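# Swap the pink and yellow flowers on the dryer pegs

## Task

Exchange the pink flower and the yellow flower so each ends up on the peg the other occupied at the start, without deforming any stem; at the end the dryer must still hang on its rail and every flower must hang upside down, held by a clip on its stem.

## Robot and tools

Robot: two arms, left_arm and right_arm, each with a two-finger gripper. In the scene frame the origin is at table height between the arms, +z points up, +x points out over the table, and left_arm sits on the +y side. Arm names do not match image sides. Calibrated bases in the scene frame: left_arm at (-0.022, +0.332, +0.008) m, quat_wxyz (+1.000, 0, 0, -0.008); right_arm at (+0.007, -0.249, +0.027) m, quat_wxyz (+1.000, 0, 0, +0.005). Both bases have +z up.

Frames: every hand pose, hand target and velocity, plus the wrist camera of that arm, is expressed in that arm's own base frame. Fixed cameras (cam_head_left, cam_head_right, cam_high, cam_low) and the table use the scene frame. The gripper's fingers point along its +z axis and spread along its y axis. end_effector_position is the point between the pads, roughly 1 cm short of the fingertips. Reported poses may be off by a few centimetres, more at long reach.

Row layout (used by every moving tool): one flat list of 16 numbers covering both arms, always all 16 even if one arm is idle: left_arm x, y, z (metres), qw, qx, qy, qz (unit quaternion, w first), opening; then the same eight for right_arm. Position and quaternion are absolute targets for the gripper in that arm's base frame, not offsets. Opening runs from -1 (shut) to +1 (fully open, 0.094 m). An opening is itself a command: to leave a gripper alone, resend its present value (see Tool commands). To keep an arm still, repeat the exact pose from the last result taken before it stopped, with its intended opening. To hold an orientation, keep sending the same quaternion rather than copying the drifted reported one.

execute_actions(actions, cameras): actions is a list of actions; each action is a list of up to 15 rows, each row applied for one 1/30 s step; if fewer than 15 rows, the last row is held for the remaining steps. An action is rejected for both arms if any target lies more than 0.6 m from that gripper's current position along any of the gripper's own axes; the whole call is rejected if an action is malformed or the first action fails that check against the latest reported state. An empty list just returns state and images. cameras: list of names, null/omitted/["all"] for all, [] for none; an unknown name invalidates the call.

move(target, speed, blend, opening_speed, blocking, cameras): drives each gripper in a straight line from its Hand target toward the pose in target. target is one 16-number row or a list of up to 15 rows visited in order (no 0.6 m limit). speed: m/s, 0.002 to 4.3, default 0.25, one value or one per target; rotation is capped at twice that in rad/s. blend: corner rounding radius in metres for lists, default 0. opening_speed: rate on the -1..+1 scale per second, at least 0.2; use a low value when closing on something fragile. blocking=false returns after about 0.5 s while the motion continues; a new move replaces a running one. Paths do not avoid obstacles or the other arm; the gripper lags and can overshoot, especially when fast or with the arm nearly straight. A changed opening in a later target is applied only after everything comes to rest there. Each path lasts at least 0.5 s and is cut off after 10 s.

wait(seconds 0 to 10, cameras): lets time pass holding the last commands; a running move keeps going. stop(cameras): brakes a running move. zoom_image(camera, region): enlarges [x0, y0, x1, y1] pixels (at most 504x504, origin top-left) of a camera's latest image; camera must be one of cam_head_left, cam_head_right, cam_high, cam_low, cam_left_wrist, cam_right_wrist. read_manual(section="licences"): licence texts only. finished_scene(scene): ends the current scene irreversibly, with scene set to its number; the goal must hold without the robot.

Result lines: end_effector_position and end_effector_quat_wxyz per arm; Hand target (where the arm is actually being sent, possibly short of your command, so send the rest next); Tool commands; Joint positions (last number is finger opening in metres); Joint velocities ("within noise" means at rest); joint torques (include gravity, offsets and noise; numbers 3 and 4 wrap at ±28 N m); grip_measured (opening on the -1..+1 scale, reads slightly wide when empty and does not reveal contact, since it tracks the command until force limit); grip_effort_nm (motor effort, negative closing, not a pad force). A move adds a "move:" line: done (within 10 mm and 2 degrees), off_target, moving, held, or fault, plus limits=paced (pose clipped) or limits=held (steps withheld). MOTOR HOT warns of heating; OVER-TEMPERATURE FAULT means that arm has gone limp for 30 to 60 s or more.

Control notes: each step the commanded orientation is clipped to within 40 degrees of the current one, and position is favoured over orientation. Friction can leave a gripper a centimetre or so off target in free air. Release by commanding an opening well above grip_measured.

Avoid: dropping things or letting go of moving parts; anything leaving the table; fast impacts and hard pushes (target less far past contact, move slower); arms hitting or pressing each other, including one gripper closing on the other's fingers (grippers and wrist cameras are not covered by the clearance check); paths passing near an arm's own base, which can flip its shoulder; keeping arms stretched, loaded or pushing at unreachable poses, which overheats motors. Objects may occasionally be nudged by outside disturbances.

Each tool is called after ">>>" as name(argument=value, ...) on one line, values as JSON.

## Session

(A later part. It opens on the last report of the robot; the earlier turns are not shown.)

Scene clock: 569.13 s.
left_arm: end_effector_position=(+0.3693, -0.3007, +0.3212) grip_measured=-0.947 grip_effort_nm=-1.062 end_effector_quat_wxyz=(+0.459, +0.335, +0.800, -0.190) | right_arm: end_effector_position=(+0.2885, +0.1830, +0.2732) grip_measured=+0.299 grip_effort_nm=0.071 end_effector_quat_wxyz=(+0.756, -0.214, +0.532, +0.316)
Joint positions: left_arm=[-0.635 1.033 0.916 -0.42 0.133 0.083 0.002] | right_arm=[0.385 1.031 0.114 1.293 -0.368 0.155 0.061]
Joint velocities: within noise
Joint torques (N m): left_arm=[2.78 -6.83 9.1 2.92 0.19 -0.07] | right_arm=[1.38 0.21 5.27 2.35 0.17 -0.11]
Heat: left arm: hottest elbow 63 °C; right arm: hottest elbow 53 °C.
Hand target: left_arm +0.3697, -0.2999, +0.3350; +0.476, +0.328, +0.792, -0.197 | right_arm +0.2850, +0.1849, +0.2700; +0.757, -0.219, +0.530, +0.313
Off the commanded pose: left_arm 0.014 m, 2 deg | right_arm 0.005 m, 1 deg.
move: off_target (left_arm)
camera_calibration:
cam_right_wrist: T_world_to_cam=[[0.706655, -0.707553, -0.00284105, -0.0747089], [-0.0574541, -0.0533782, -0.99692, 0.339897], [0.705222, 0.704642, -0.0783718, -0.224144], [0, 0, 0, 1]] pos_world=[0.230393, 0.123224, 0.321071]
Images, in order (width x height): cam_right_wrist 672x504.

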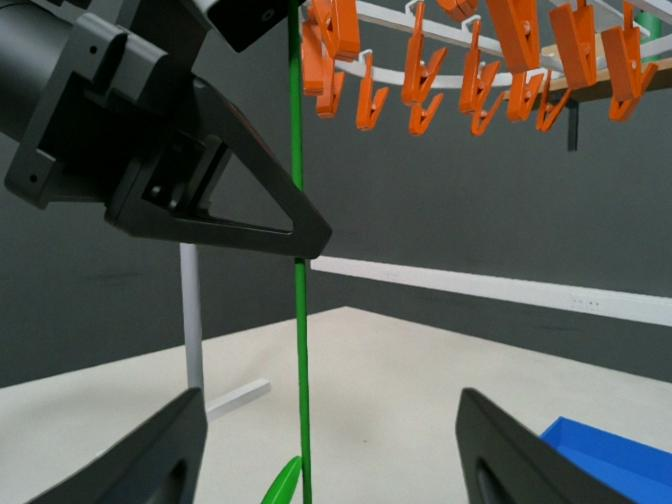

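>>> move(target=[0.37,-0.30,0.335,0.4758,0.3280,0.7919,-0.1971,-1.0,0.311,0.23,0.252,0.757,-0.2195,0.53,0.3135,0.3], speed=0.08, cameras=["cam_right_wrist"])

Scene clock: 575.77 s.
left_arm: end_effector_position=(+0.3693, -0.3007, +0.3210) grip_measured=-0.947 grip_effort_nm=-1.062 end_effector_quat_wxyz=(+0.459, +0.335, +0.801, -0.190) | right_arm: end_effector_position=(+0.3048, +0.2222, +0.2391) grip_measured=+0.299 grip_effort_nm=0.066 end_effector_quat_wxyz=(+0.744, -0.215, +0.549, +0.314)
Joint positions: left_arm=[-0.635 1.033 0.916 -0.419 0.133 0.082 0.002] | right_arm=[0.524 1.323 0.159 1.483 -0.238 0.104 0.061]
Joint velocities: within noise
Joint torques (N m): left_arm=[2.78 -6.83 9.16 3.02 0.18 -0.06] | right_arm=[1.32 -2.9 6.8 2.47 0.11 -0.12]
Heat: left arm: hottest elbow 63 °C; right arm: hottest elbow 52 °C.
Hand target: left_arm +0.3698, -0.2999, +0.3350; +0.476, +0.328, +0.792, -0.197 | right_arm +0.3105, +0.2296, +0.2519; +0.757, -0.219, +0.530, +0.313
Off the commanded pose: left_arm 0.014 m, 2 deg | right_arm 0.016 m, 3 deg.
move: off_target (left_arm, right_arm)
camera_calibration:
cam_right_wrist: T_world_to_cam=[[0.706162, -0.707903, -0.0144373, -0.0555303], [-0.0936278, -0.0731473, -0.992917, 0.323387], [0.701833, 0.702511, -0.117933, -0.25492], [0, 0, 0, 1]] pos_world=[0.248402, 0.163429, 0.290231]
Images, in order (width x height): cam_right_wrist 672x504.

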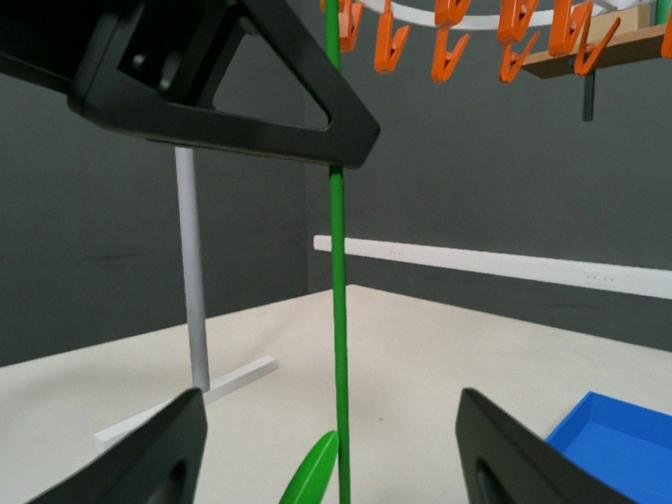

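>>> move(target=[0.37,-0.30,0.335,0.4758,0.3280,0.7919,-0.1971,-1.0,0.346,0.2665,0.266,0.757,-0.2195,0.53,0.3135,0.3], speed=0.06, cameras=["cam_right_wrist","cam_low"])

Scene clock: 580.77 s.
left_arm: end_effector_position=(+0.3693, -0.3007, +0.3210) grip_measured=-0.947 grip_effort_nm=-1.062 end_effector_quat_wxyz=(+0.459, +0.335, +0.801, -0.190) | right_arm: end_effector_position=(+0.3383, +0.2565, +0.2578) grip_measured=+0.299 grip_effort_nm=0.071 end_effector_quat_wxyz=(+0.751, -0.214, +0.539, +0.315)
Joint positions: left_arm=[-0.635 1.033 0.916 -0.419 0.133 0.082 0.002] | right_arm=[0.572 1.38 0.293 1.427 -0.192 0.086 0.061]
Joint velocities: within noise
Joint torques (N m): left_arm=[2.84 -6.83 9.16 3.02 0.18 -0.05] | right_arm=[1.32 -4.95 7.56 1.52 0.13 -0.12]
Heat: left arm: hottest elbow 63 °C; right arm: hottest elbow 51 °C.
Hand target: left_arm +0.3698, -0.2999, +0.3350; +0.476, +0.328, +0.792, -0.197 | right_arm +0.3455, +0.2661, +0.2660; +0.757, -0.219, +0.530, +0.314
Off the commanded pose: left_arm 0.014 m, 2 deg | right_arm 0.015 m, 1 deg.
move: off_target (left_arm, right_arm)
camera_calibration:
cam_right_wrist: T_world_to_cam=[[0.706505, -0.707665, -0.00786228, -0.056542], [-0.0728387, -0.0616599, -0.995436, 0.338268], [0.70395, 0.703853, -0.0951084, -0.307282], [0, 0, 0, 1]] pos_world=[0.280897, 0.197126, 0.307054]
Images, in order (width x height): cam_low 672x504, cam_right_wrist 672x504.

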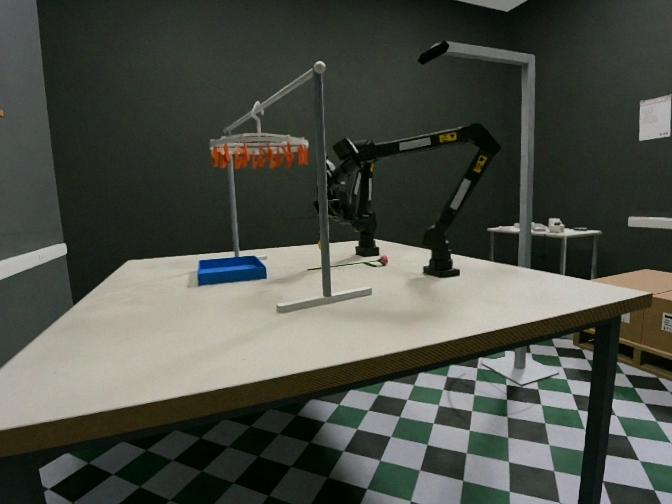

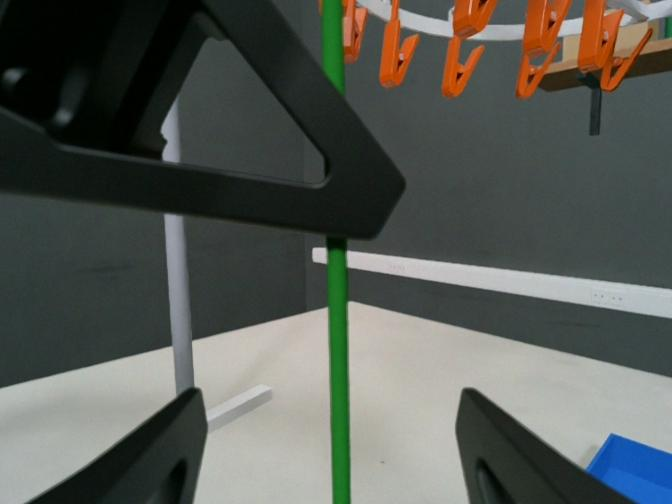

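>>> move(target=[0.37,-0.30,0.335,0.4758,0.3280,0.7919,-0.1971,-1.0,0.359,0.280,0.262,0.757,-0.2195,0.53,0.3135,0.3], speed=0.05, cameras=["cam_right_wrist","cam_left_wrist"])

Scene clock: 584.37 s.
left_arm: end_effector_position=(+0.3693, -0.3007, +0.3210) grip_measured=-0.947 grip_effort_nm=-1.067 end_effector_quat_wxyz=(+0.459, +0.335, +0.801, -0.190) | right_arm: end_effector_position=(+0.3526, +0.2706, +0.2502) grip_measured=+0.299 grip_effort_nm=0.071 end_effector_quat_wxyz=(+0.746, -0.216, +0.546, +0.314)
Joint positions: left_arm=[-0.635 1.033 0.916 -0.419 0.133 0.082 0.002] | right_arm=[0.587 1.443 0.338 1.426 -0.179 0.081 0.061]
Joint velocities: within noise
Joint torques (N m): left_arm=[2.78 -6.83 9.16 3 0.19 -0.05] | right_arm=[1.38 -6.07 7.34 2.21 0.12 -0.12]
Heat: left arm: hottest elbow 62 °C; right arm: hottest elbow 51 °C.
Hand target: left_arm +0.3698, -0.2999, +0.3350; +0.476, +0.328, +0.792, -0.197 | right_arm +0.3584, +0.2797, +0.2619; +0.757, -0.219, +0.530, +0.313
Off the commanded pose: left_arm 0.014 m, 2 deg | right_arm 0.016 m, 2 deg.
move: off_target (left_arm, right_arm)
camera_calibration:
cam_left_wrist: T_world_to_cam=[[-0.712449, -0.701514, -0.0171563, 0.0575997], [-0.569978, 0.592778, -0.568981, 0.610095], [0.409318, -0.395592, -0.822172, 0.0843425], [0, 0, 0, 1]] pos_world=[0.354255, -0.287879, 0.417465]
cam_right_wrist: T_world_to_cam=[[0.706466, -0.707667, -0.0106349, -0.0560818], [-0.0867907, -0.0717108, -0.993642, 0.339784], [0.702405, 0.702898, -0.11208, -0.322877], [0, 0, 0, 1]] pos_world=[0.295901, 0.211629, 0.30084]
Images, in order (width x height): cam_left_wrist 672x504, cam_right_wrist 672x504.

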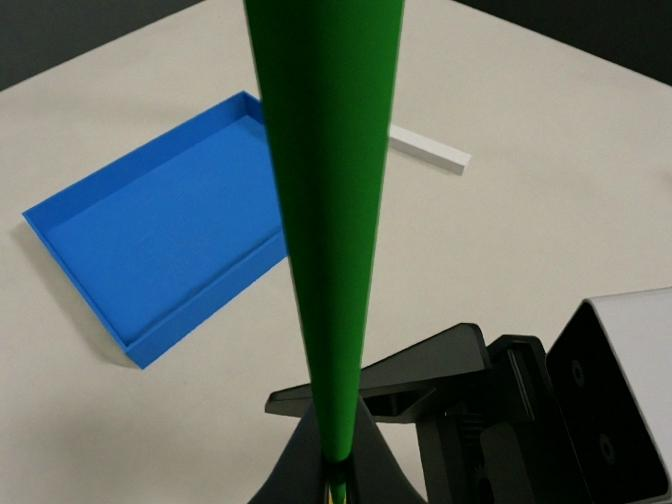

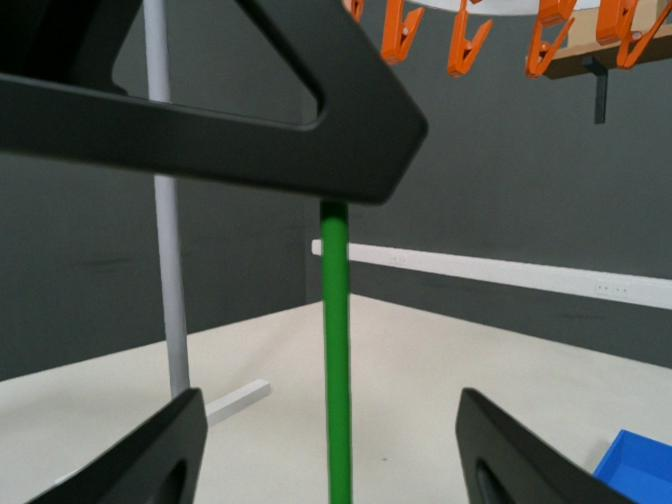

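>>> move(target=[[0.37,-0.30,0.335,0.4758,0.3280,0.7919,-0.1971,-1.0,0.359,0.280,0.262,0.757,-0.2195,0.53,0.3135,-0.8],[0.37,-0.30,0.335,0.4758,0.3280,0.7919,-0.1971,-1.0,0.359,0.280,0.262,0.757,-0.2195,0.53,0.3135,-1.0]], speed=0.05, opening_speed=0.35, cameras=["cam_right_wrist","cam_left_wrist"])

Scene clock: 591.17 s.
left_arm: end_effector_position=(+0.3692, -0.3007, +0.3212) grip_measured=-0.947 grip_effort_nm=-1.067 end_effector_quat_wxyz=(+0.459, +0.335, +0.801, -0.190) | right_arm: end_effector_position=(+0.3528, +0.2704, +0.2502) grip_measured=-0.957 grip_effort_nm=-0.999 end_effector_quat_wxyz=(+0.746, -0.216, +0.546, +0.313)
Joint positions: left_arm=[-0.635 1.033 0.916 -0.419 0.133 0.082 0.002] | right_arm=[0.587 1.443 0.338 1.426 -0.177 0.08 0.002]
Joint velocities: within noise
Joint torques (N m): left_arm=[2.84 -6.77 9.16 3.02 0.18 -0.05] | right_arm=[1.44 -6.12 7.42 2.17 0.09 -0.12]
Heat: left arm: hottest elbow 62 °C; right arm: hottest elbow 50 °C.
Hand target: left_arm +0.3698, -0.2999, +0.3350; +0.476, +0.328, +0.792, -0.197 | right_arm +0.3585, +0.2796, +0.2619; +0.757, -0.219, +0.530, +0.313
Off the commanded pose: left_arm 0.014 m, 2 deg | right_arm 0.016 m, 2 deg.
move: off_target (left_arm, right_arm); target 2's new opening was sent with right_arm's hand 0.016 m and 2 deg from that target
camera_calibration:
cam_left_wrist: T_world_to_cam=[[-0.712344, -0.701627, -0.0168805, 0.0573451], [-0.570038, 0.592441, -0.569271, 0.610141], [0.409417, -0.395895, -0.821976, 0.0842618], [0, 0, 0, 1]] pos_world=[0.354155, -0.287879, 0.417565]
cam_right_wrist: T_world_to_cam=[[0.70528, -0.708853, -0.0103701, -0.0556314], [-0.0866557, -0.0716824, -0.993656, 0.339751], [0.703612, 0.701705, -0.111982, -0.32308], [0, 0, 0, 1]] pos_world=[0.296, 0.211627, 0.30084]
Images, in order (width x height): cam_left_wrist 672x504, cam_right_wrist 672x504.

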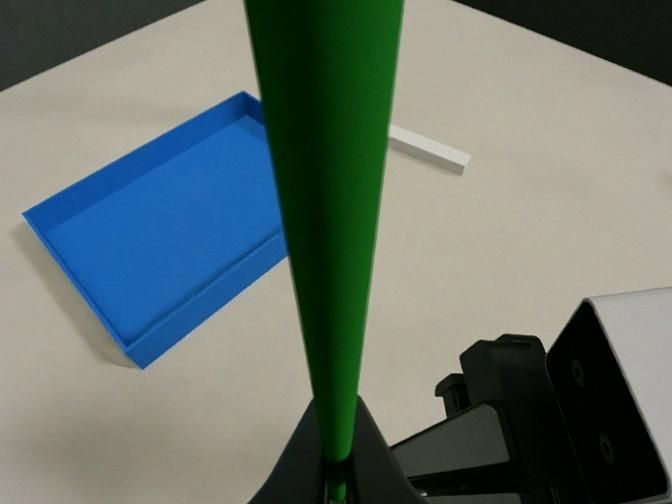

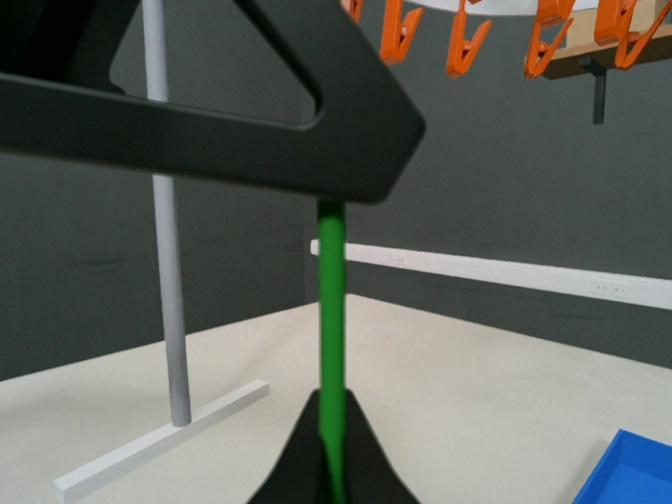

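>>> move(target=[[0.37,-0.30,0.335,0.4758,0.3280,0.7919,-0.1971,-0.4,0.359,0.280,0.262,0.757,-0.2195,0.53,0.3135,-1.0],[0.31,-0.24,0.375,0.4758,0.3280,0.7919,-0.1971,-0.3,0.359,0.280,0.262,0.757,-0.2195,0.53,0.3135,-1.0]], speed=0.08, opening_speed=0.4, cameras=["cam_right_wrist","cam_left_wrist","cam_low"])

Scene clock: 598.73 s.
left_arm: end_effector_position=(+0.3097, -0.2450, +0.3725) grip_measured=-0.303 grip_effort_nm=0.051 end_effector_quat_wxyz=(+0.474, +0.328, +0.792, -0.201) | right_arm: end_effector_position=(+0.3527, +0.2705, +0.2500) grip_measured=-0.959 grip_effort_nm=-1.038 end_effector_quat_wxyz=(+0.746, -0.216, +0.546, +0.313)
Joint positions: left_arm=[-0.59 0.781 0.895 -0.613 0.18 0.089 0.033] | right_arm=[0.587 1.443 0.338 1.426 -0.177 0.08 0.002]
Joint velocities: within noise
Joint torques (N m): left_arm=[3.37 -3.14 9.17 1.68 0.2 0.17] | right_arm=[1.38 -5.89 7.35 2.21 0.07 -0.1]
Heat: left arm: hottest elbow 61 °C; right arm: hottest elbow 50 °C.
Hand target: left_arm +0.3099, -0.2401, +0.3750; +0.476, +0.328, +0.792, -0.197 | right_arm +0.3584, +0.2797, +0.2619; +0.757, -0.219, +0.530, +0.313
Off the commanded pose: left_arm 0.006 m, 1 deg | right_arm 0.017 m, 2 deg.
move: off_target (right_arm)
camera_calibration:
cam_left_wrist: T_world_to_cam=[[-0.711888, -0.702255, -0.00730259, 0.0510313], [-0.557395, 0.571306, -0.602429, 0.575681], [0.427231, -0.424792, -0.798139, 0.151384], [0, 0, 0, 1]] pos_world=[0.292534, -0.228746, 0.468005]
cam_right_wrist: T_world_to_cam=[[0.705458, -0.708681, -0.0100425, -0.0556781], [-0.0866967, -0.0722221, -0.993613, 0.339764], [0.70343, 0.701823, -0.11239, -0.32294], [0, 0, 0, 1]] pos_world=[0.2959, 0.211727, 0.30074]
Images, in order (width x height): cam_low 672x504, cam_left_wrist 672x504, cam_right_wrist 672x504.

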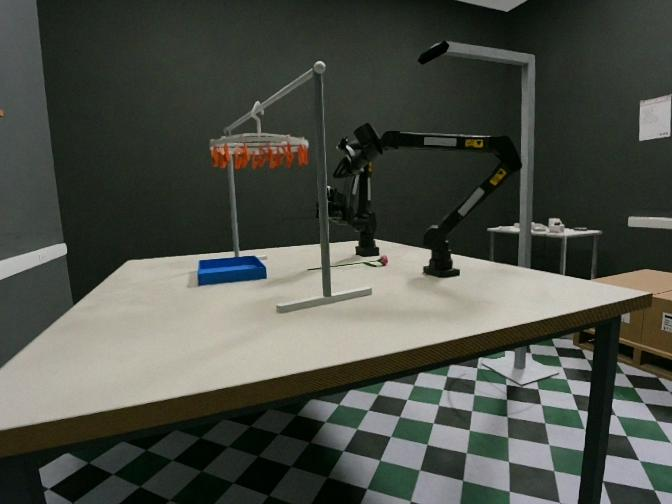

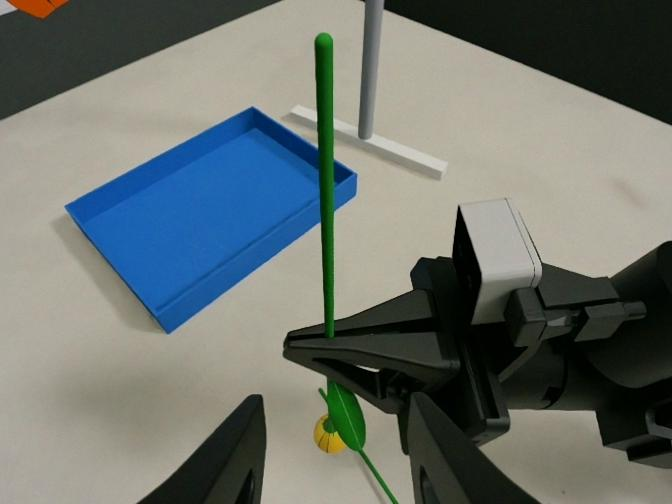

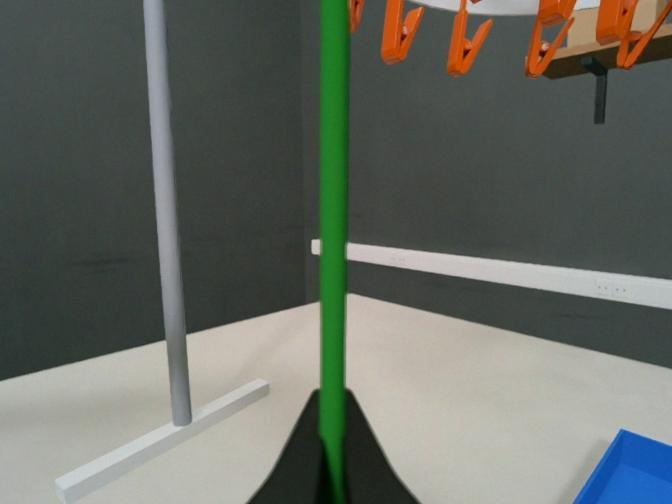

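>>> move(target=[[0.31,-0.15,0.40,0.6062,0.2888,0.6973,-0.2511,-0.1,0.33,0.24,0.262,0.757,-0.2195,0.53,0.3135,-1.0],[0.38,-0.10,0.44,0.8365,0.1294,0.4830,-0.2241,0.1,0.33,0.24,0.262,0.757,-0.2195,0.53,0.3135,-1.0]], speed=0.15, cameras=["cam_right_wrist","cam_left_wrist","cam_low"])

Scene clock: 606.83 s.
left_arm: end_effector_position=(+0.3781, -0.1031, +0.4390) grip_measured=+0.097 grip_effort_nm=0.056 end_effector_quat_wxyz=(+0.834, +0.134, +0.486, -0.224) | right_arm: end_effector_position=(+0.3316, +0.2456, +0.2579) grip_measured=-0.959 grip_effort_nm=-1.038 end_effector_quat_wxyz=(+0.752, -0.225, +0.535, +0.313)
Joint positions: left_arm=[-0.107 0.892 0.482 0.963 0.367 -0.212 0.052] | right_arm=[0.54 1.35 0.265 1.427 -0.237 0.08 0.002]
Joint velocities: within noise
Joint torques (N m): left_arm=[3.08 -1.96 8.17 2.4 -0.18 -0.07] | right_arm=[0.03 -6.3 4.33 2.43 -0.04 0.13]
Heat: left arm: hottest elbow 61 °C; right arm: hottest elbow 49 °C.
Hand target: left_arm +0.3800, -0.1000, +0.4399; +0.836, +0.129, +0.483, -0.224 | right_arm +0.3300, +0.2401, +0.2618; +0.757, -0.220, +0.530, +0.313
Off the commanded pose: left_arm 0.004 m, 1 deg | right_arm 0.007 m, 1 deg.
move: done
camera_calibration:
cam_left_wrist: T_world_to_cam=[[-0.494123, -0.869262, -0.0150164, 0.103758], [0.0756438, -0.0257794, -0.996802, 0.445004], [0.866095, -0.493679, 0.0784925, -0.322336], [0, 0, 0, 1]] pos_world=[0.296781, -0.0574653, 0.470439]
cam_right_wrist: T_world_to_cam=[[0.712511, -0.701528, 0.0136725, -0.0685627], [-0.0576626, -0.0779631, -0.995287, 0.336173], [0.699288, 0.708364, -0.0960015, -0.294243], [0, 0, 0, 1]] pos_world=[0.273997, 0.186541, 0.307279]
Images, in order (width x height): cam_low 672x504, cam_left_wrist 672x504, cam_right_wrist 672x504.

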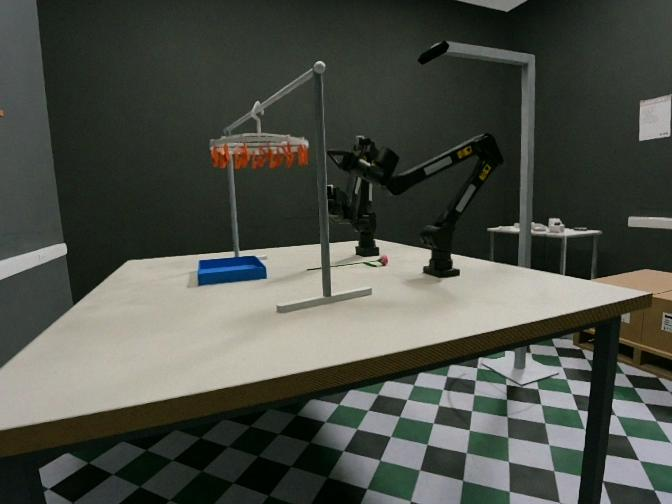

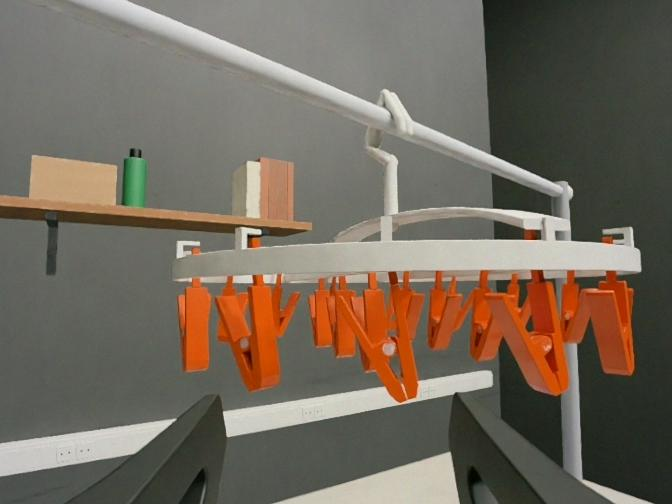

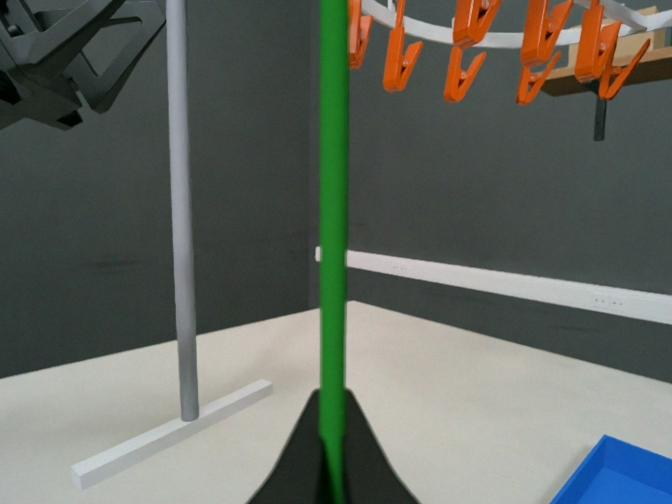

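>>> move(target=[0.437,-0.161,0.485,0.8365,0.1294,0.4830,-0.2241,0.1,0.33,0.24,0.262,0.757,-0.2195,0.53,0.3135,-1.0], speed=0.08, cameras=["cam_left_wrist"])

Scene clock: 621.17 s.
left_arm: end_effector_position=(+0.4302, -0.1542, +0.4573) grip_measured=+0.098 grip_effort_nm=0.056 end_effector_quat_wxyz=(+0.827, +0.125, +0.501, -0.225) | right_arm: end_effector_position=(+0.3316, +0.2456, +0.2580) grip_measured=-0.959 grip_effort_nm=-1.038 end_effector_quat_wxyz=(+0.752, -0.225, +0.535, +0.313)
Joint positions: left_arm=[-0.261 1.049 0.643 0.906 0.22 -0.139 0.052] | right_arm=[0.54 1.349 0.265 1.427 -0.237 0.08 0.002]
Joint velocities: within noise
Joint torques (N m): left_arm=[1.79 -3.96 12.4 1.33 -0.13 0.16] | right_arm=[-0.21 -6.18 4.29 2.5 -0.04 0.11]
Heat: left arm: hottest elbow 61 °C; right arm: hottest elbow 47 °C.
Hand target: left_arm +0.4352, -0.1603, +0.4844; +0.837, +0.129, +0.483, -0.224 | right_arm +0.3299, +0.2401, +0.2619; +0.757, -0.220, +0.530, +0.313
Off the commanded pose: left_arm 0.029 m, 2 deg | right_arm 0.007 m, 1 deg.
move: off_target (left_arm)
camera_calibration:
cam_left_wrist: T_world_to_cam=[[-0.486906, -0.873416, 0.00823052, 0.0709228], [0.040925, -0.0322252, -0.998642, 0.472815], [0.872495, -0.485908, 0.0514352, -0.383343], [0, 0, 0, 1]] pos_world=[0.349648, -0.109088, 0.491307]
Images, in order (width x height): cam_left_wrist 672x504.

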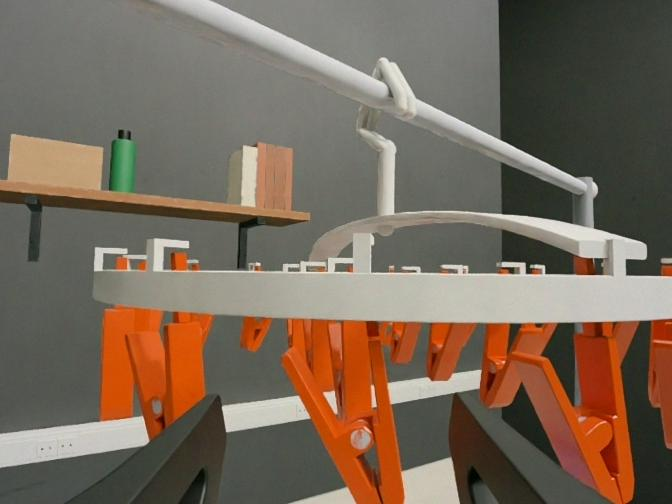

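>>> move(target=[0.478,-0.189,0.477,0.8365,0.1294,0.4830,-0.2241,0.1,0.33,0.24,0.262,0.757,-0.2195,0.53,0.3135,-1.0], speed=0.06, cameras=["cam_left_wrist","cam_low"])

Scene clock: 628.63 s.
left_arm: end_effector_position=(+0.4736, -0.1817, +0.4438) grip_measured=+0.098 grip_effort_nm=0.056 end_effector_quat_wxyz=(+0.819, +0.126, +0.514, -0.223) | right_arm: end_effector_position=(+0.3316, +0.2456, +0.2580) grip_measured=-0.959 grip_effort_nm=-1.028 end_effector_quat_wxyz=(+0.752, -0.225, +0.535, +0.313)
Joint positions: left_arm=[-0.304 1.2 0.731 0.934 0.182 -0.116 0.052] | right_arm=[0.54 1.349 0.265 1.427 -0.237 0.08 0.002]
Joint velocities: within noise
Joint torques (N m): left_arm=[1.67 -5.83 12.11 2.63 -0.12 0.17] | right_arm=[-0.21 -6.07 4.29 2.47 -0.04 0.12]
Heat: left arm: hottest elbow 61 °C; right arm: hottest elbow 46 °C.
Hand target: left_arm +0.4757, -0.1881, +0.4761; +0.836, +0.129, +0.483, -0.224 | right_arm +0.3299, +0.2402, +0.2619; +0.757, -0.220, +0.530, +0.313
Off the commanded pose: left_arm 0.034 m, 4 deg | right_arm 0.007 m, 1 deg.
move: off_target (left_arm)
camera_calibration:
cam_left_wrist: T_world_to_cam=[[-0.486031, -0.873849, 0.012745, 0.0655956], [0.012334, -0.0214405, -0.999694, 0.472618], [0.873854, -0.485725, 0.0211988, -0.42109], [0, 0, 0, 1]] pos_world=[0.394023, -0.13708, 0.480563]
Images, in order (width x height): cam_low 672x504, cam_left_wrist 672x504.

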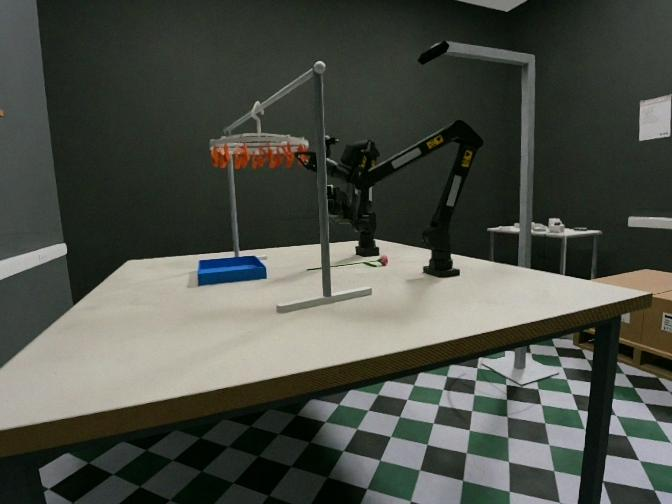

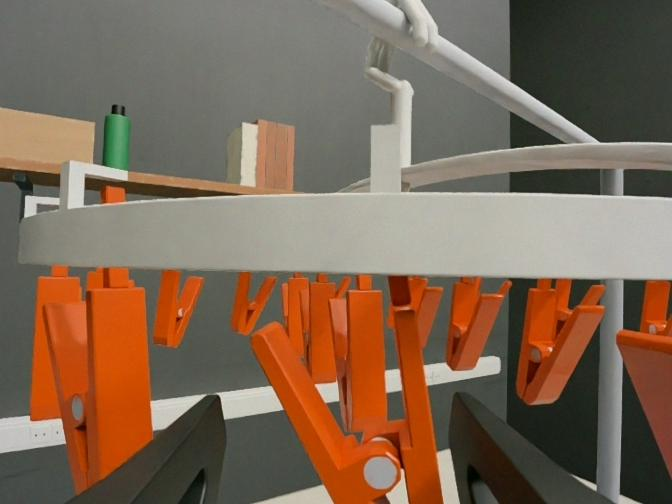

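>>> move(target=[0.4955,-0.2045,0.479,0.8365,0.1294,0.4830,-0.2241,0.1,0.33,0.24,0.262,0.757,-0.2195,0.53,0.3135,-1.0], speed=0.05, cameras=["cam_left_wrist","cam_low"])

>>> zoom_image(camera="cam_low", region=[260, 120, 350, 210])

Scene clock: 633.20 s.
left_arm: end_effector_position=(+0.4907, -0.1965, +0.4472) grip_measured=+0.098 grip_effort_nm=0.056 end_effector_quat_wxyz=(+0.819, +0.127, +0.513, -0.223) | right_arm: end_effector_position=(+0.3316, +0.2456, +0.2580) grip_measured=-0.959 grip_effort_nm=-1.033 end_effector_quat_wxyz=(+0.752, -0.225, +0.535, +0.313)
Joint positions: left_arm=[-0.328 1.257 0.785 0.936 0.161 -0.103 0.052] | right_arm=[0.54 1.349 0.265 1.427 -0.237 0.08 0.002]
Joint velocities: within noise
Joint torques (N m): left_arm=[1.73 -6.48 12.04 2.55 -0.11 0.19] | right_arm=[-0.15 -6.12 4.36 2.5 -0.03 0.12]
Heat: left arm: hottest elbow 62 °C; right arm: hottest elbow 46 °C.
Hand target: left_arm +0.4933, -0.2034, +0.4781; +0.836, +0.129, +0.483, -0.224 | right_arm +0.3299, +0.2402, +0.2619; +0.757, -0.220, +0.530, +0.313
Off the commanded pose: left_arm 0.033 m, 4 deg | right_arm 0.007 m, 1 deg.
move: off_target (left_arm)
camera_calibration:
cam_left_wrist: T_world_to_cam=[[-0.485933, -0.873931, 0.0106686, 0.0617891], [0.0155406, -0.0208445, -0.999662, 0.474042], [0.873858, -0.485603, 0.0237105, -0.444314], [0, 0, 0, 1]] pos_world=[0.410926, -0.15188, 0.483757]
Images, in order (width x height): cam_low 672x504, cam_left_wrist 672x504.

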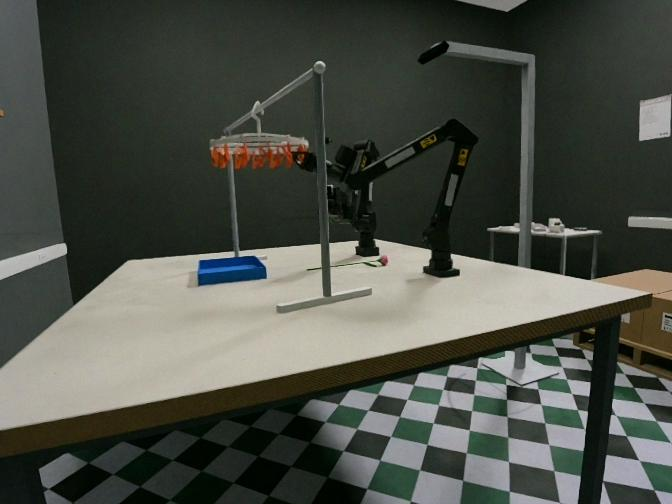

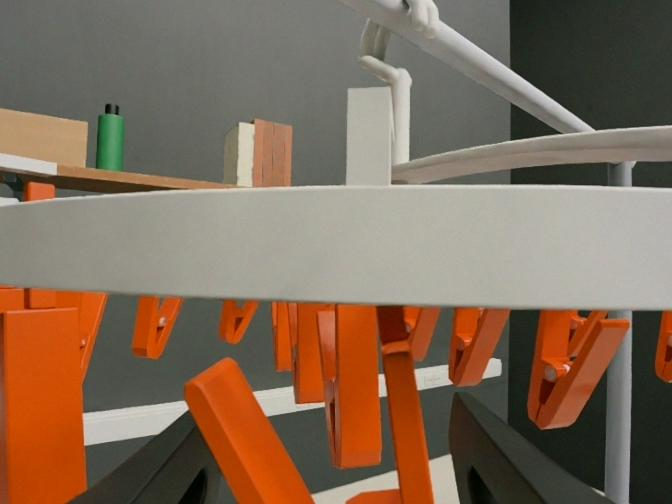

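Scaled by 5.600 from the camera's 672x504 image, which has a finer 960x720 frame.

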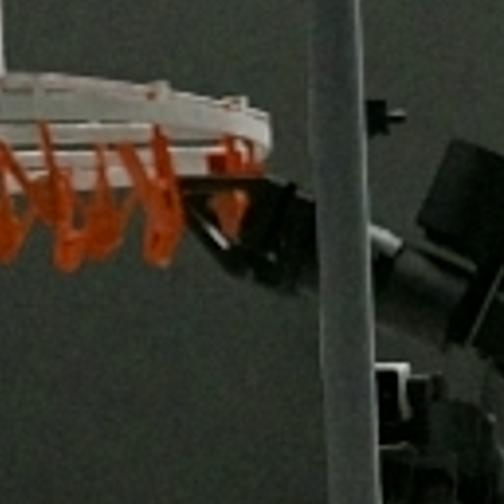

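>>> execute_actions(actions=[], cameras=["cam_left_wrist","cam_right_wrist","cam_low"])

>>> zoom_image(camera="cam_low", region=[250, 130, 450, 280])

Scene clock: 647.57 s.
left_arm: end_effector_position=(+0.4906, -0.1967, +0.4476) grip_measured=+0.098 grip_effort_nm=0.051 end_effector_quat_wxyz=(+0.820, +0.127, +0.512, -0.223) | right_arm: end_effector_position=(+0.3316, +0.2456, +0.2580) grip_measured=-0.959 grip_effort_nm=-1.043 end_effector_quat_wxyz=(+0.752, -0.225, +0.535, +0.313)
Joint positions: left_arm=[-0.328 1.257 0.786 0.936 0.161 -0.103 0.052] | right_arm=[0.54 1.349 0.265 1.427 -0.237 0.08 0.002]
Joint velocities: within noise
Joint torques (N m): left_arm=[1.79 -6.48 12.08 2.55 -0.11 0.17] | right_arm=[-0.38 -6.12 4.29 2.45 -0.02 0.11]
Heat: left arm: hottest elbow 67 °C; right arm: hottest elbow 44 °C.
Hand target: left_arm +0.4932, -0.2036, +0.4781; +0.836, +0.129, +0.483, -0.224 | right_arm +0.3299, +0.2402, +0.2619; +0.757, -0.220, +0.530, +0.313
Tool commands: left_gripper/opening=+0.1 right_gripper/opening=-1.0
Off the commanded pose: left_arm 0.033 m, 4 deg | right_arm 0.007 m, 1 deg.
camera_calibration:
cam_left_wrist: T_world_to_cam=[[-0.485921, -0.873946, 0.00992176, 0.0619659], [0.0165188, -0.0205335, -0.999653, 0.473976], [0.873847, -0.485588, 0.0244142, -0.444753], [0, 0, 0, 1]] pos_world=[0.410927, -0.15208, 0.484055]
cam_right_wrist: T_world_to_cam=[[0.71256, -0.701476, 0.0137398, -0.0686782], [-0.0573268, -0.077728, -0.995325, 0.336141], [0.699265, 0.708442, -0.0955993, -0.294294], [0, 0, 0, 1]] pos_world=[0.273997, 0.186441, 0.307379]
Images, in order (width x height): cam_low 672x504, cam_left_wrist 672x504, cam_right_wrist 672x504.

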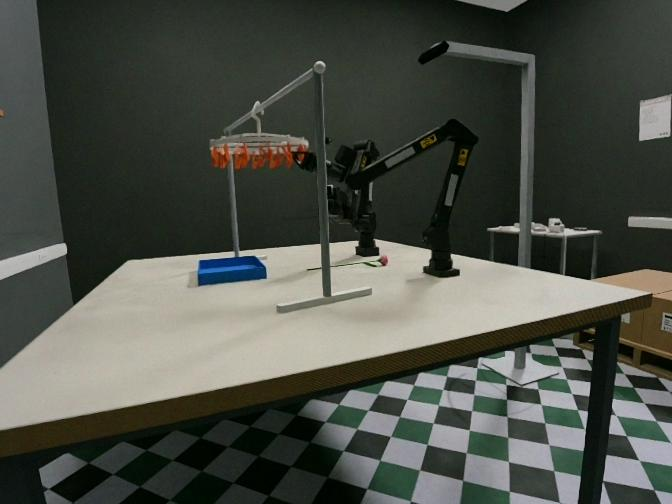

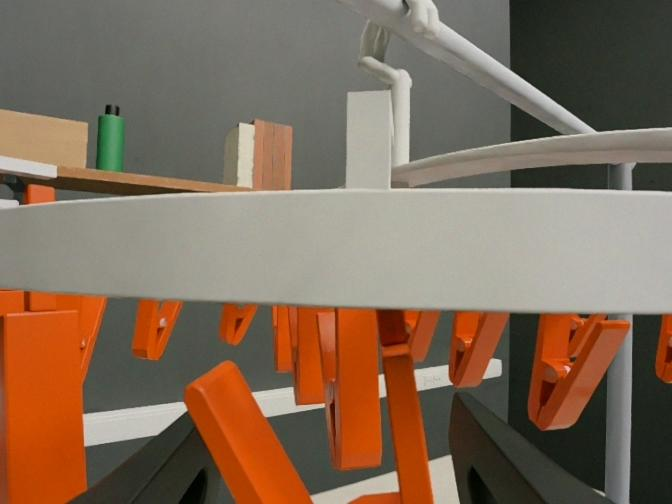

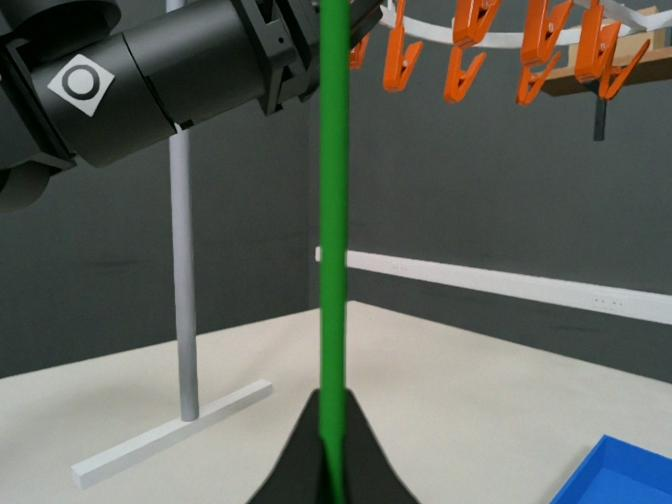

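Scaled by 2.520 from the camera's 672x504 image, which has a finer 960x720 frame.

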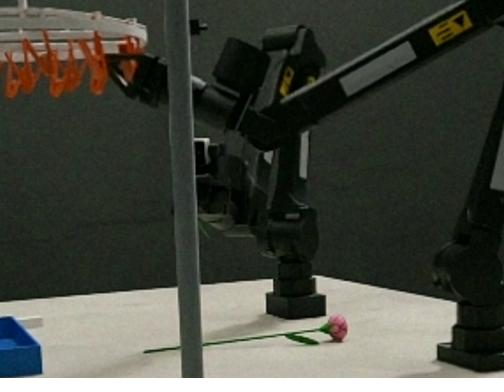

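>>> move(target=[0.466,-0.185,0.484,0.8365,0.1294,0.4830,-0.2241,0.1,0.33,0.24,0.262,0.757,-0.2195,0.53,0.3135,-1.0], speed=0.04, cameras=["cam_left_wrist","cam_low"])

>>> zoom_image(camera="cam_low", region=[190, 110, 360, 210])

>>> zoom_image(camera="cam_left_wrist", region=[100, 200, 600, 504])

Scene clock: 661.73 s.
left_arm: end_effector_position=(+0.4678, -0.1912, +0.4782) grip_measured=+0.098 grip_effort_nm=0.051 end_effector_quat_wxyz=(+0.834, +0.132, +0.485, -0.227) | right_arm: end_effector_position=(+0.3316, +0.2456, +0.2580) grip_measured=-0.959 grip_effort_nm=-1.033 end_effector_quat_wxyz=(+0.752, -0.225, +0.535, +0.313)
Joint positions: left_arm=[-0.327 1.187 0.781 0.933 0.176 -0.102 0.052] | right_arm=[0.54 1.349 0.265 1.427 -0.237 0.08 0.002]
Joint velocities: within noise
Joint torques (N m): left_arm=[3.37 -7.77 8.18 1.26 0.1 0.03] | right_arm=[-0.09 -6.18 4.31 2.45 -0.04 0.11]
Heat: left arm: hottest elbow 70 °C; right arm: hottest elbow 43 °C.
Hand target: left_arm +0.4660, -0.1850, +0.4839; +0.837, +0.129, +0.483, -0.224 | right_arm +0.3299, +0.2402, +0.2619; +0.757, -0.220, +0.530, +0.313
Off the commanded pose: left_arm 0.009 m, 1 deg | right_arm 0.007 m, 1 deg.
move: done
camera_calibration:
cam_left_wrist: T_world_to_cam=[[-0.496553, -0.867963, -0.00864151, 0.0703589], [0.0763754, -0.0337723, -0.996507, 0.473031], [0.86464, -0.495479, 0.0830608, -0.448479], [0, 0, 0, 1]] pos_world=[0.386582, -0.145167, 0.509238]
Images, in order (width x height): cam_low 672x504, cam_left_wrist 672x504.

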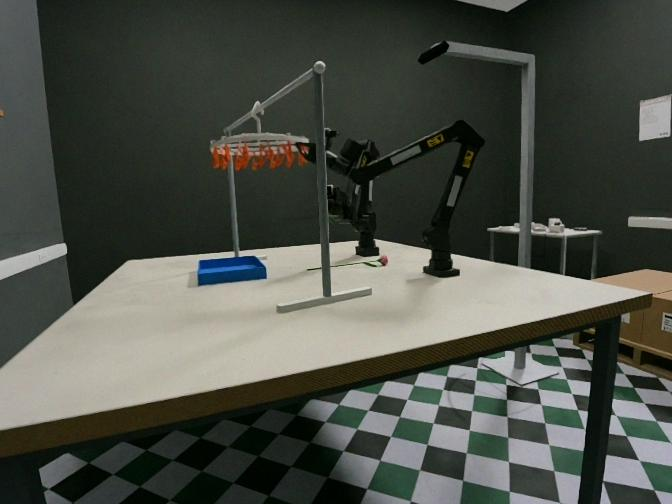

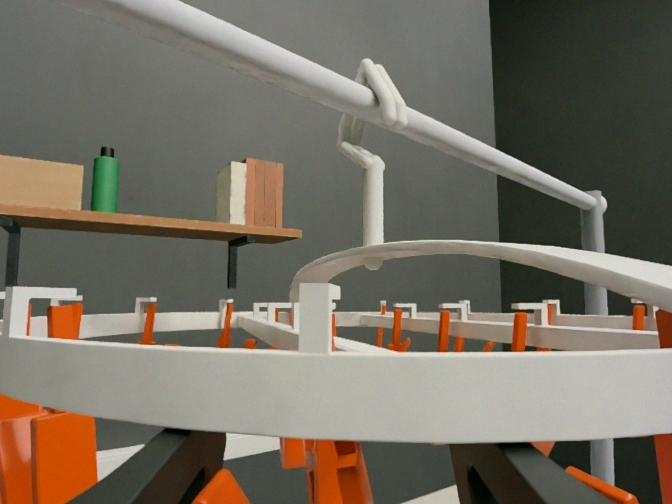

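Scaled by 2.965 from the camera's 672x504 image, which has a finer 960x720 frame.

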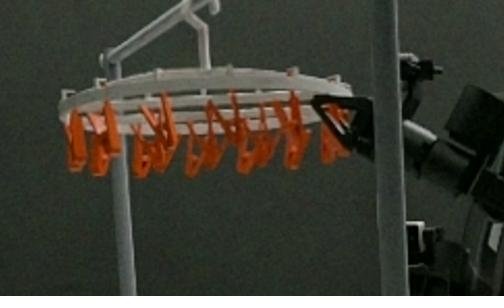

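Scaled by 1.008 from the camera's 672x504 image, which has a finer 960x720 frame.

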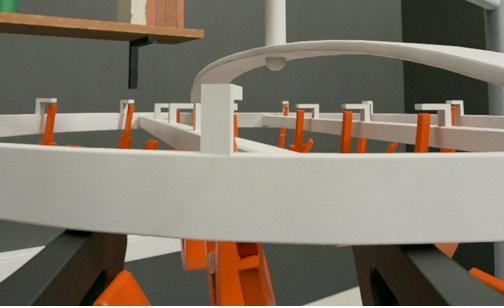

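>>> move(target=[0.464,-0.185,0.452,0.8365,0.1294,0.4830,-0.2241,0.1,0.33,0.24,0.262,0.757,-0.2195,0.53,0.3135,-1.0], speed=0.04, cameras=["cam_left_wrist","cam_low"])

>>> zoom_image(camera="cam_low", region=[190, 110, 360, 210])

>>> zoom_image(camera="cam_left_wrist", region=[100, 200, 600, 504])

Scene clock: 665.87 s.
left_arm: end_effector_position=(+0.4610, -0.1890, +0.4525) grip_measured=+0.098 grip_effort_nm=0.051 end_effector_quat_wxyz=(+0.833, +0.132, +0.487, -0.227) | right_arm: end_effector_position=(+0.3316, +0.2456, +0.2580) grip_measured=-0.959 grip_effort_nm=-1.033 end_effector_quat_wxyz=(+0.752, -0.225, +0.535, +0.313)
Joint positions: left_arm=[-0.327 1.199 0.718 1.004 0.177 -0.102 0.052] | right_arm=[0.54 1.349 0.265 1.427 -0.237 0.08 0.002]
Joint velocities: within noise
Joint torques (N m): left_arm=[3.25 -5.66 7.94 2.52 0.04 0.04] | right_arm=[-0.44 -6.24 4.3 2.43 -0.04 0.11]
Heat: left arm: hottest elbow 69 °C; right arm: hottest elbow 43 °C.
Hand target: left_arm +0.4639, -0.1849, +0.4519; +0.836, +0.129, +0.483, -0.224 | right_arm +0.3299, +0.2402, +0.2619; +0.757, -0.220, +0.530, +0.313
Off the commanded pose: left_arm 0.005 m, 1 deg | right_arm 0.007 m, 1 deg.
move: done
camera_calibration:
cam_left_wrist: T_world_to_cam=[[-0.49685, -0.867799, -0.00803165, 0.068563], [0.0724984, -0.0322822, -0.996846, 0.450163], [0.864803, -0.495865, 0.0789535, -0.437612], [0, 0, 0, 1]] pos_world=[0.379878, -0.142965, 0.483845]
Images, in order (width x height): cam_low 672x504, cam_left_wrist 672x504.

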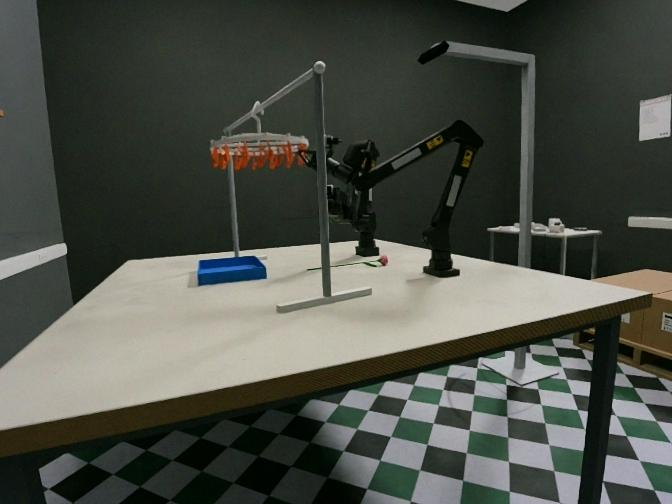

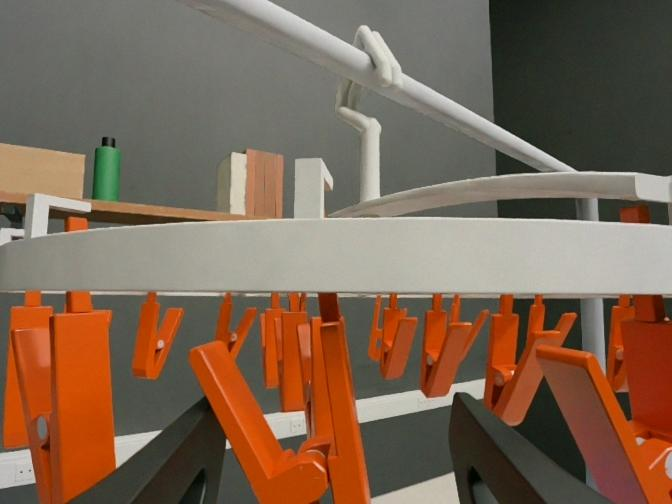

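Scaled by 2.965 from the camera's 672x504 image, which has a finer 960x720 frame.

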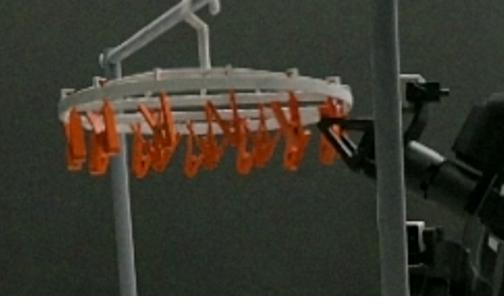

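Scaled by 1.008 from the camera's 672x504 image, which has a finer 960x720 frame.

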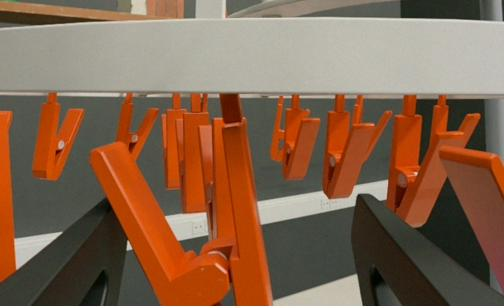

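>>> move(target=[0.4695,-0.1765,0.468,0.8365,0.1294,0.4830,-0.2241,0.1,0.33,0.24,0.262,0.757,-0.2195,0.53,0.3135,-1.0], speed=0.03, cameras=["cam_left_wrist","cam_low"])

>>> zoom_image(camera="cam_low", region=[190, 110, 360, 210])

>>> zoom_image(camera="cam_left_wrist", region=[100, 200, 600, 504])

Scene clock: 679.57 s.
left_arm: end_effector_position=(+0.4657, -0.1811, +0.4488) grip_measured=+0.098 grip_effort_nm=0.056 end_effector_quat_wxyz=(+0.829, +0.134, +0.494, -0.224) | right_arm: end_effector_position=(+0.3316, +0.2456, +0.2580) grip_measured=-0.959 grip_effort_nm=-1.033 end_effector_quat_wxyz=(+0.752, -0.225, +0.535, +0.313)
Joint positions: left_arm=[-0.302 1.199 0.718 0.988 0.199 -0.108 0.052] | right_arm=[0.54 1.349 0.265 1.427 -0.237 0.08 0.002]
Joint velocities: within noise
Joint torques (N m): left_arm=[3.37 -6.95 10.22 1.17 0.12 -0.07] | right_arm=[-0.09 -6.18 4.3 2.45 -0.03 0.11]
Heat: left arm: hottest elbow 66 °C; right arm: hottest elbow 42 °C.
Hand target: left_arm +0.4687, -0.1764, +0.4677; +0.837, +0.130, +0.483, -0.224 | right_arm +0.3299, +0.2402, +0.2619; +0.757, -0.220, +0.530, +0.313
Off the commanded pose: left_arm 0.020 m, 2 deg | right_arm 0.007 m, 1 deg.
move: off_target (left_arm)
camera_calibration:
cam_left_wrist: T_world_to_cam=[[-0.493965, -0.869418, -0.0105179, 0.0772806], [0.0585319, -0.021181, -0.998061, 0.455532], [0.867509, -0.493623, 0.0613514, -0.43049], [0, 0, 0, 1]] pos_world=[0.384964, -0.135662, 0.481873]
Images, in order (width x height): cam_low 672x504, cam_left_wrist 672x504.

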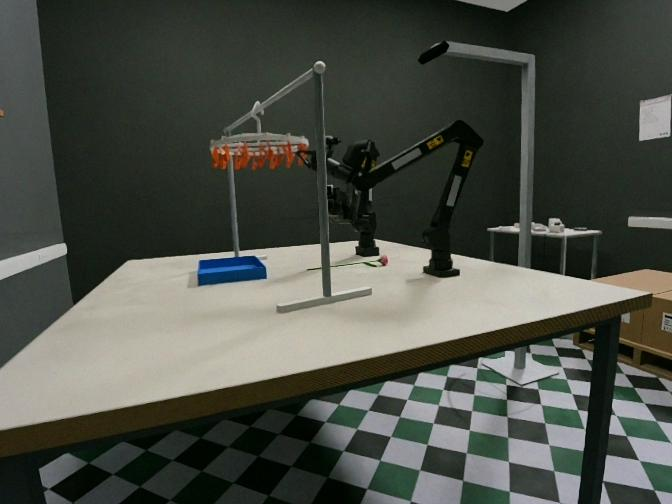

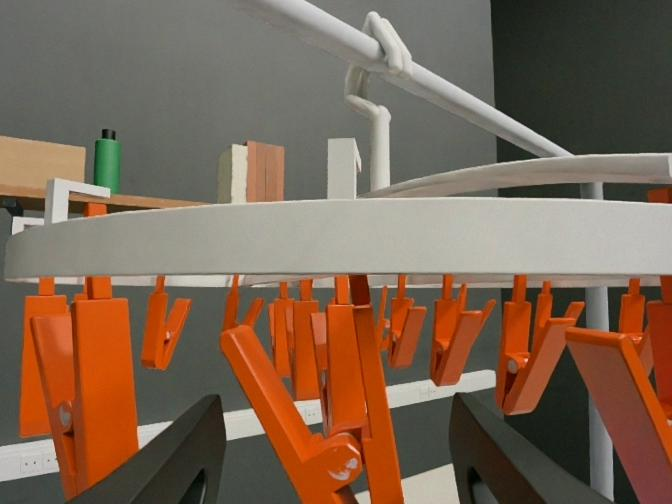

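Scaled by 2.965 from the camera's 672x504 image, which has a finer 960x720 frame.

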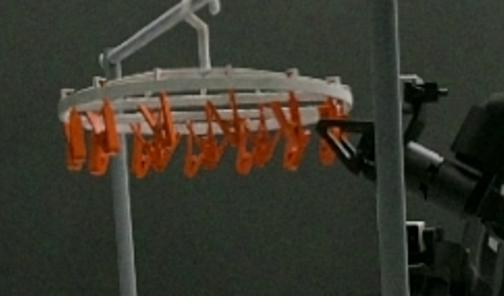

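Scaled by 1.008 from the camera's 672x504 image, which has a finer 960x720 frame.

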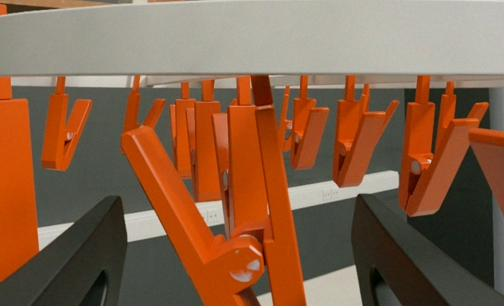

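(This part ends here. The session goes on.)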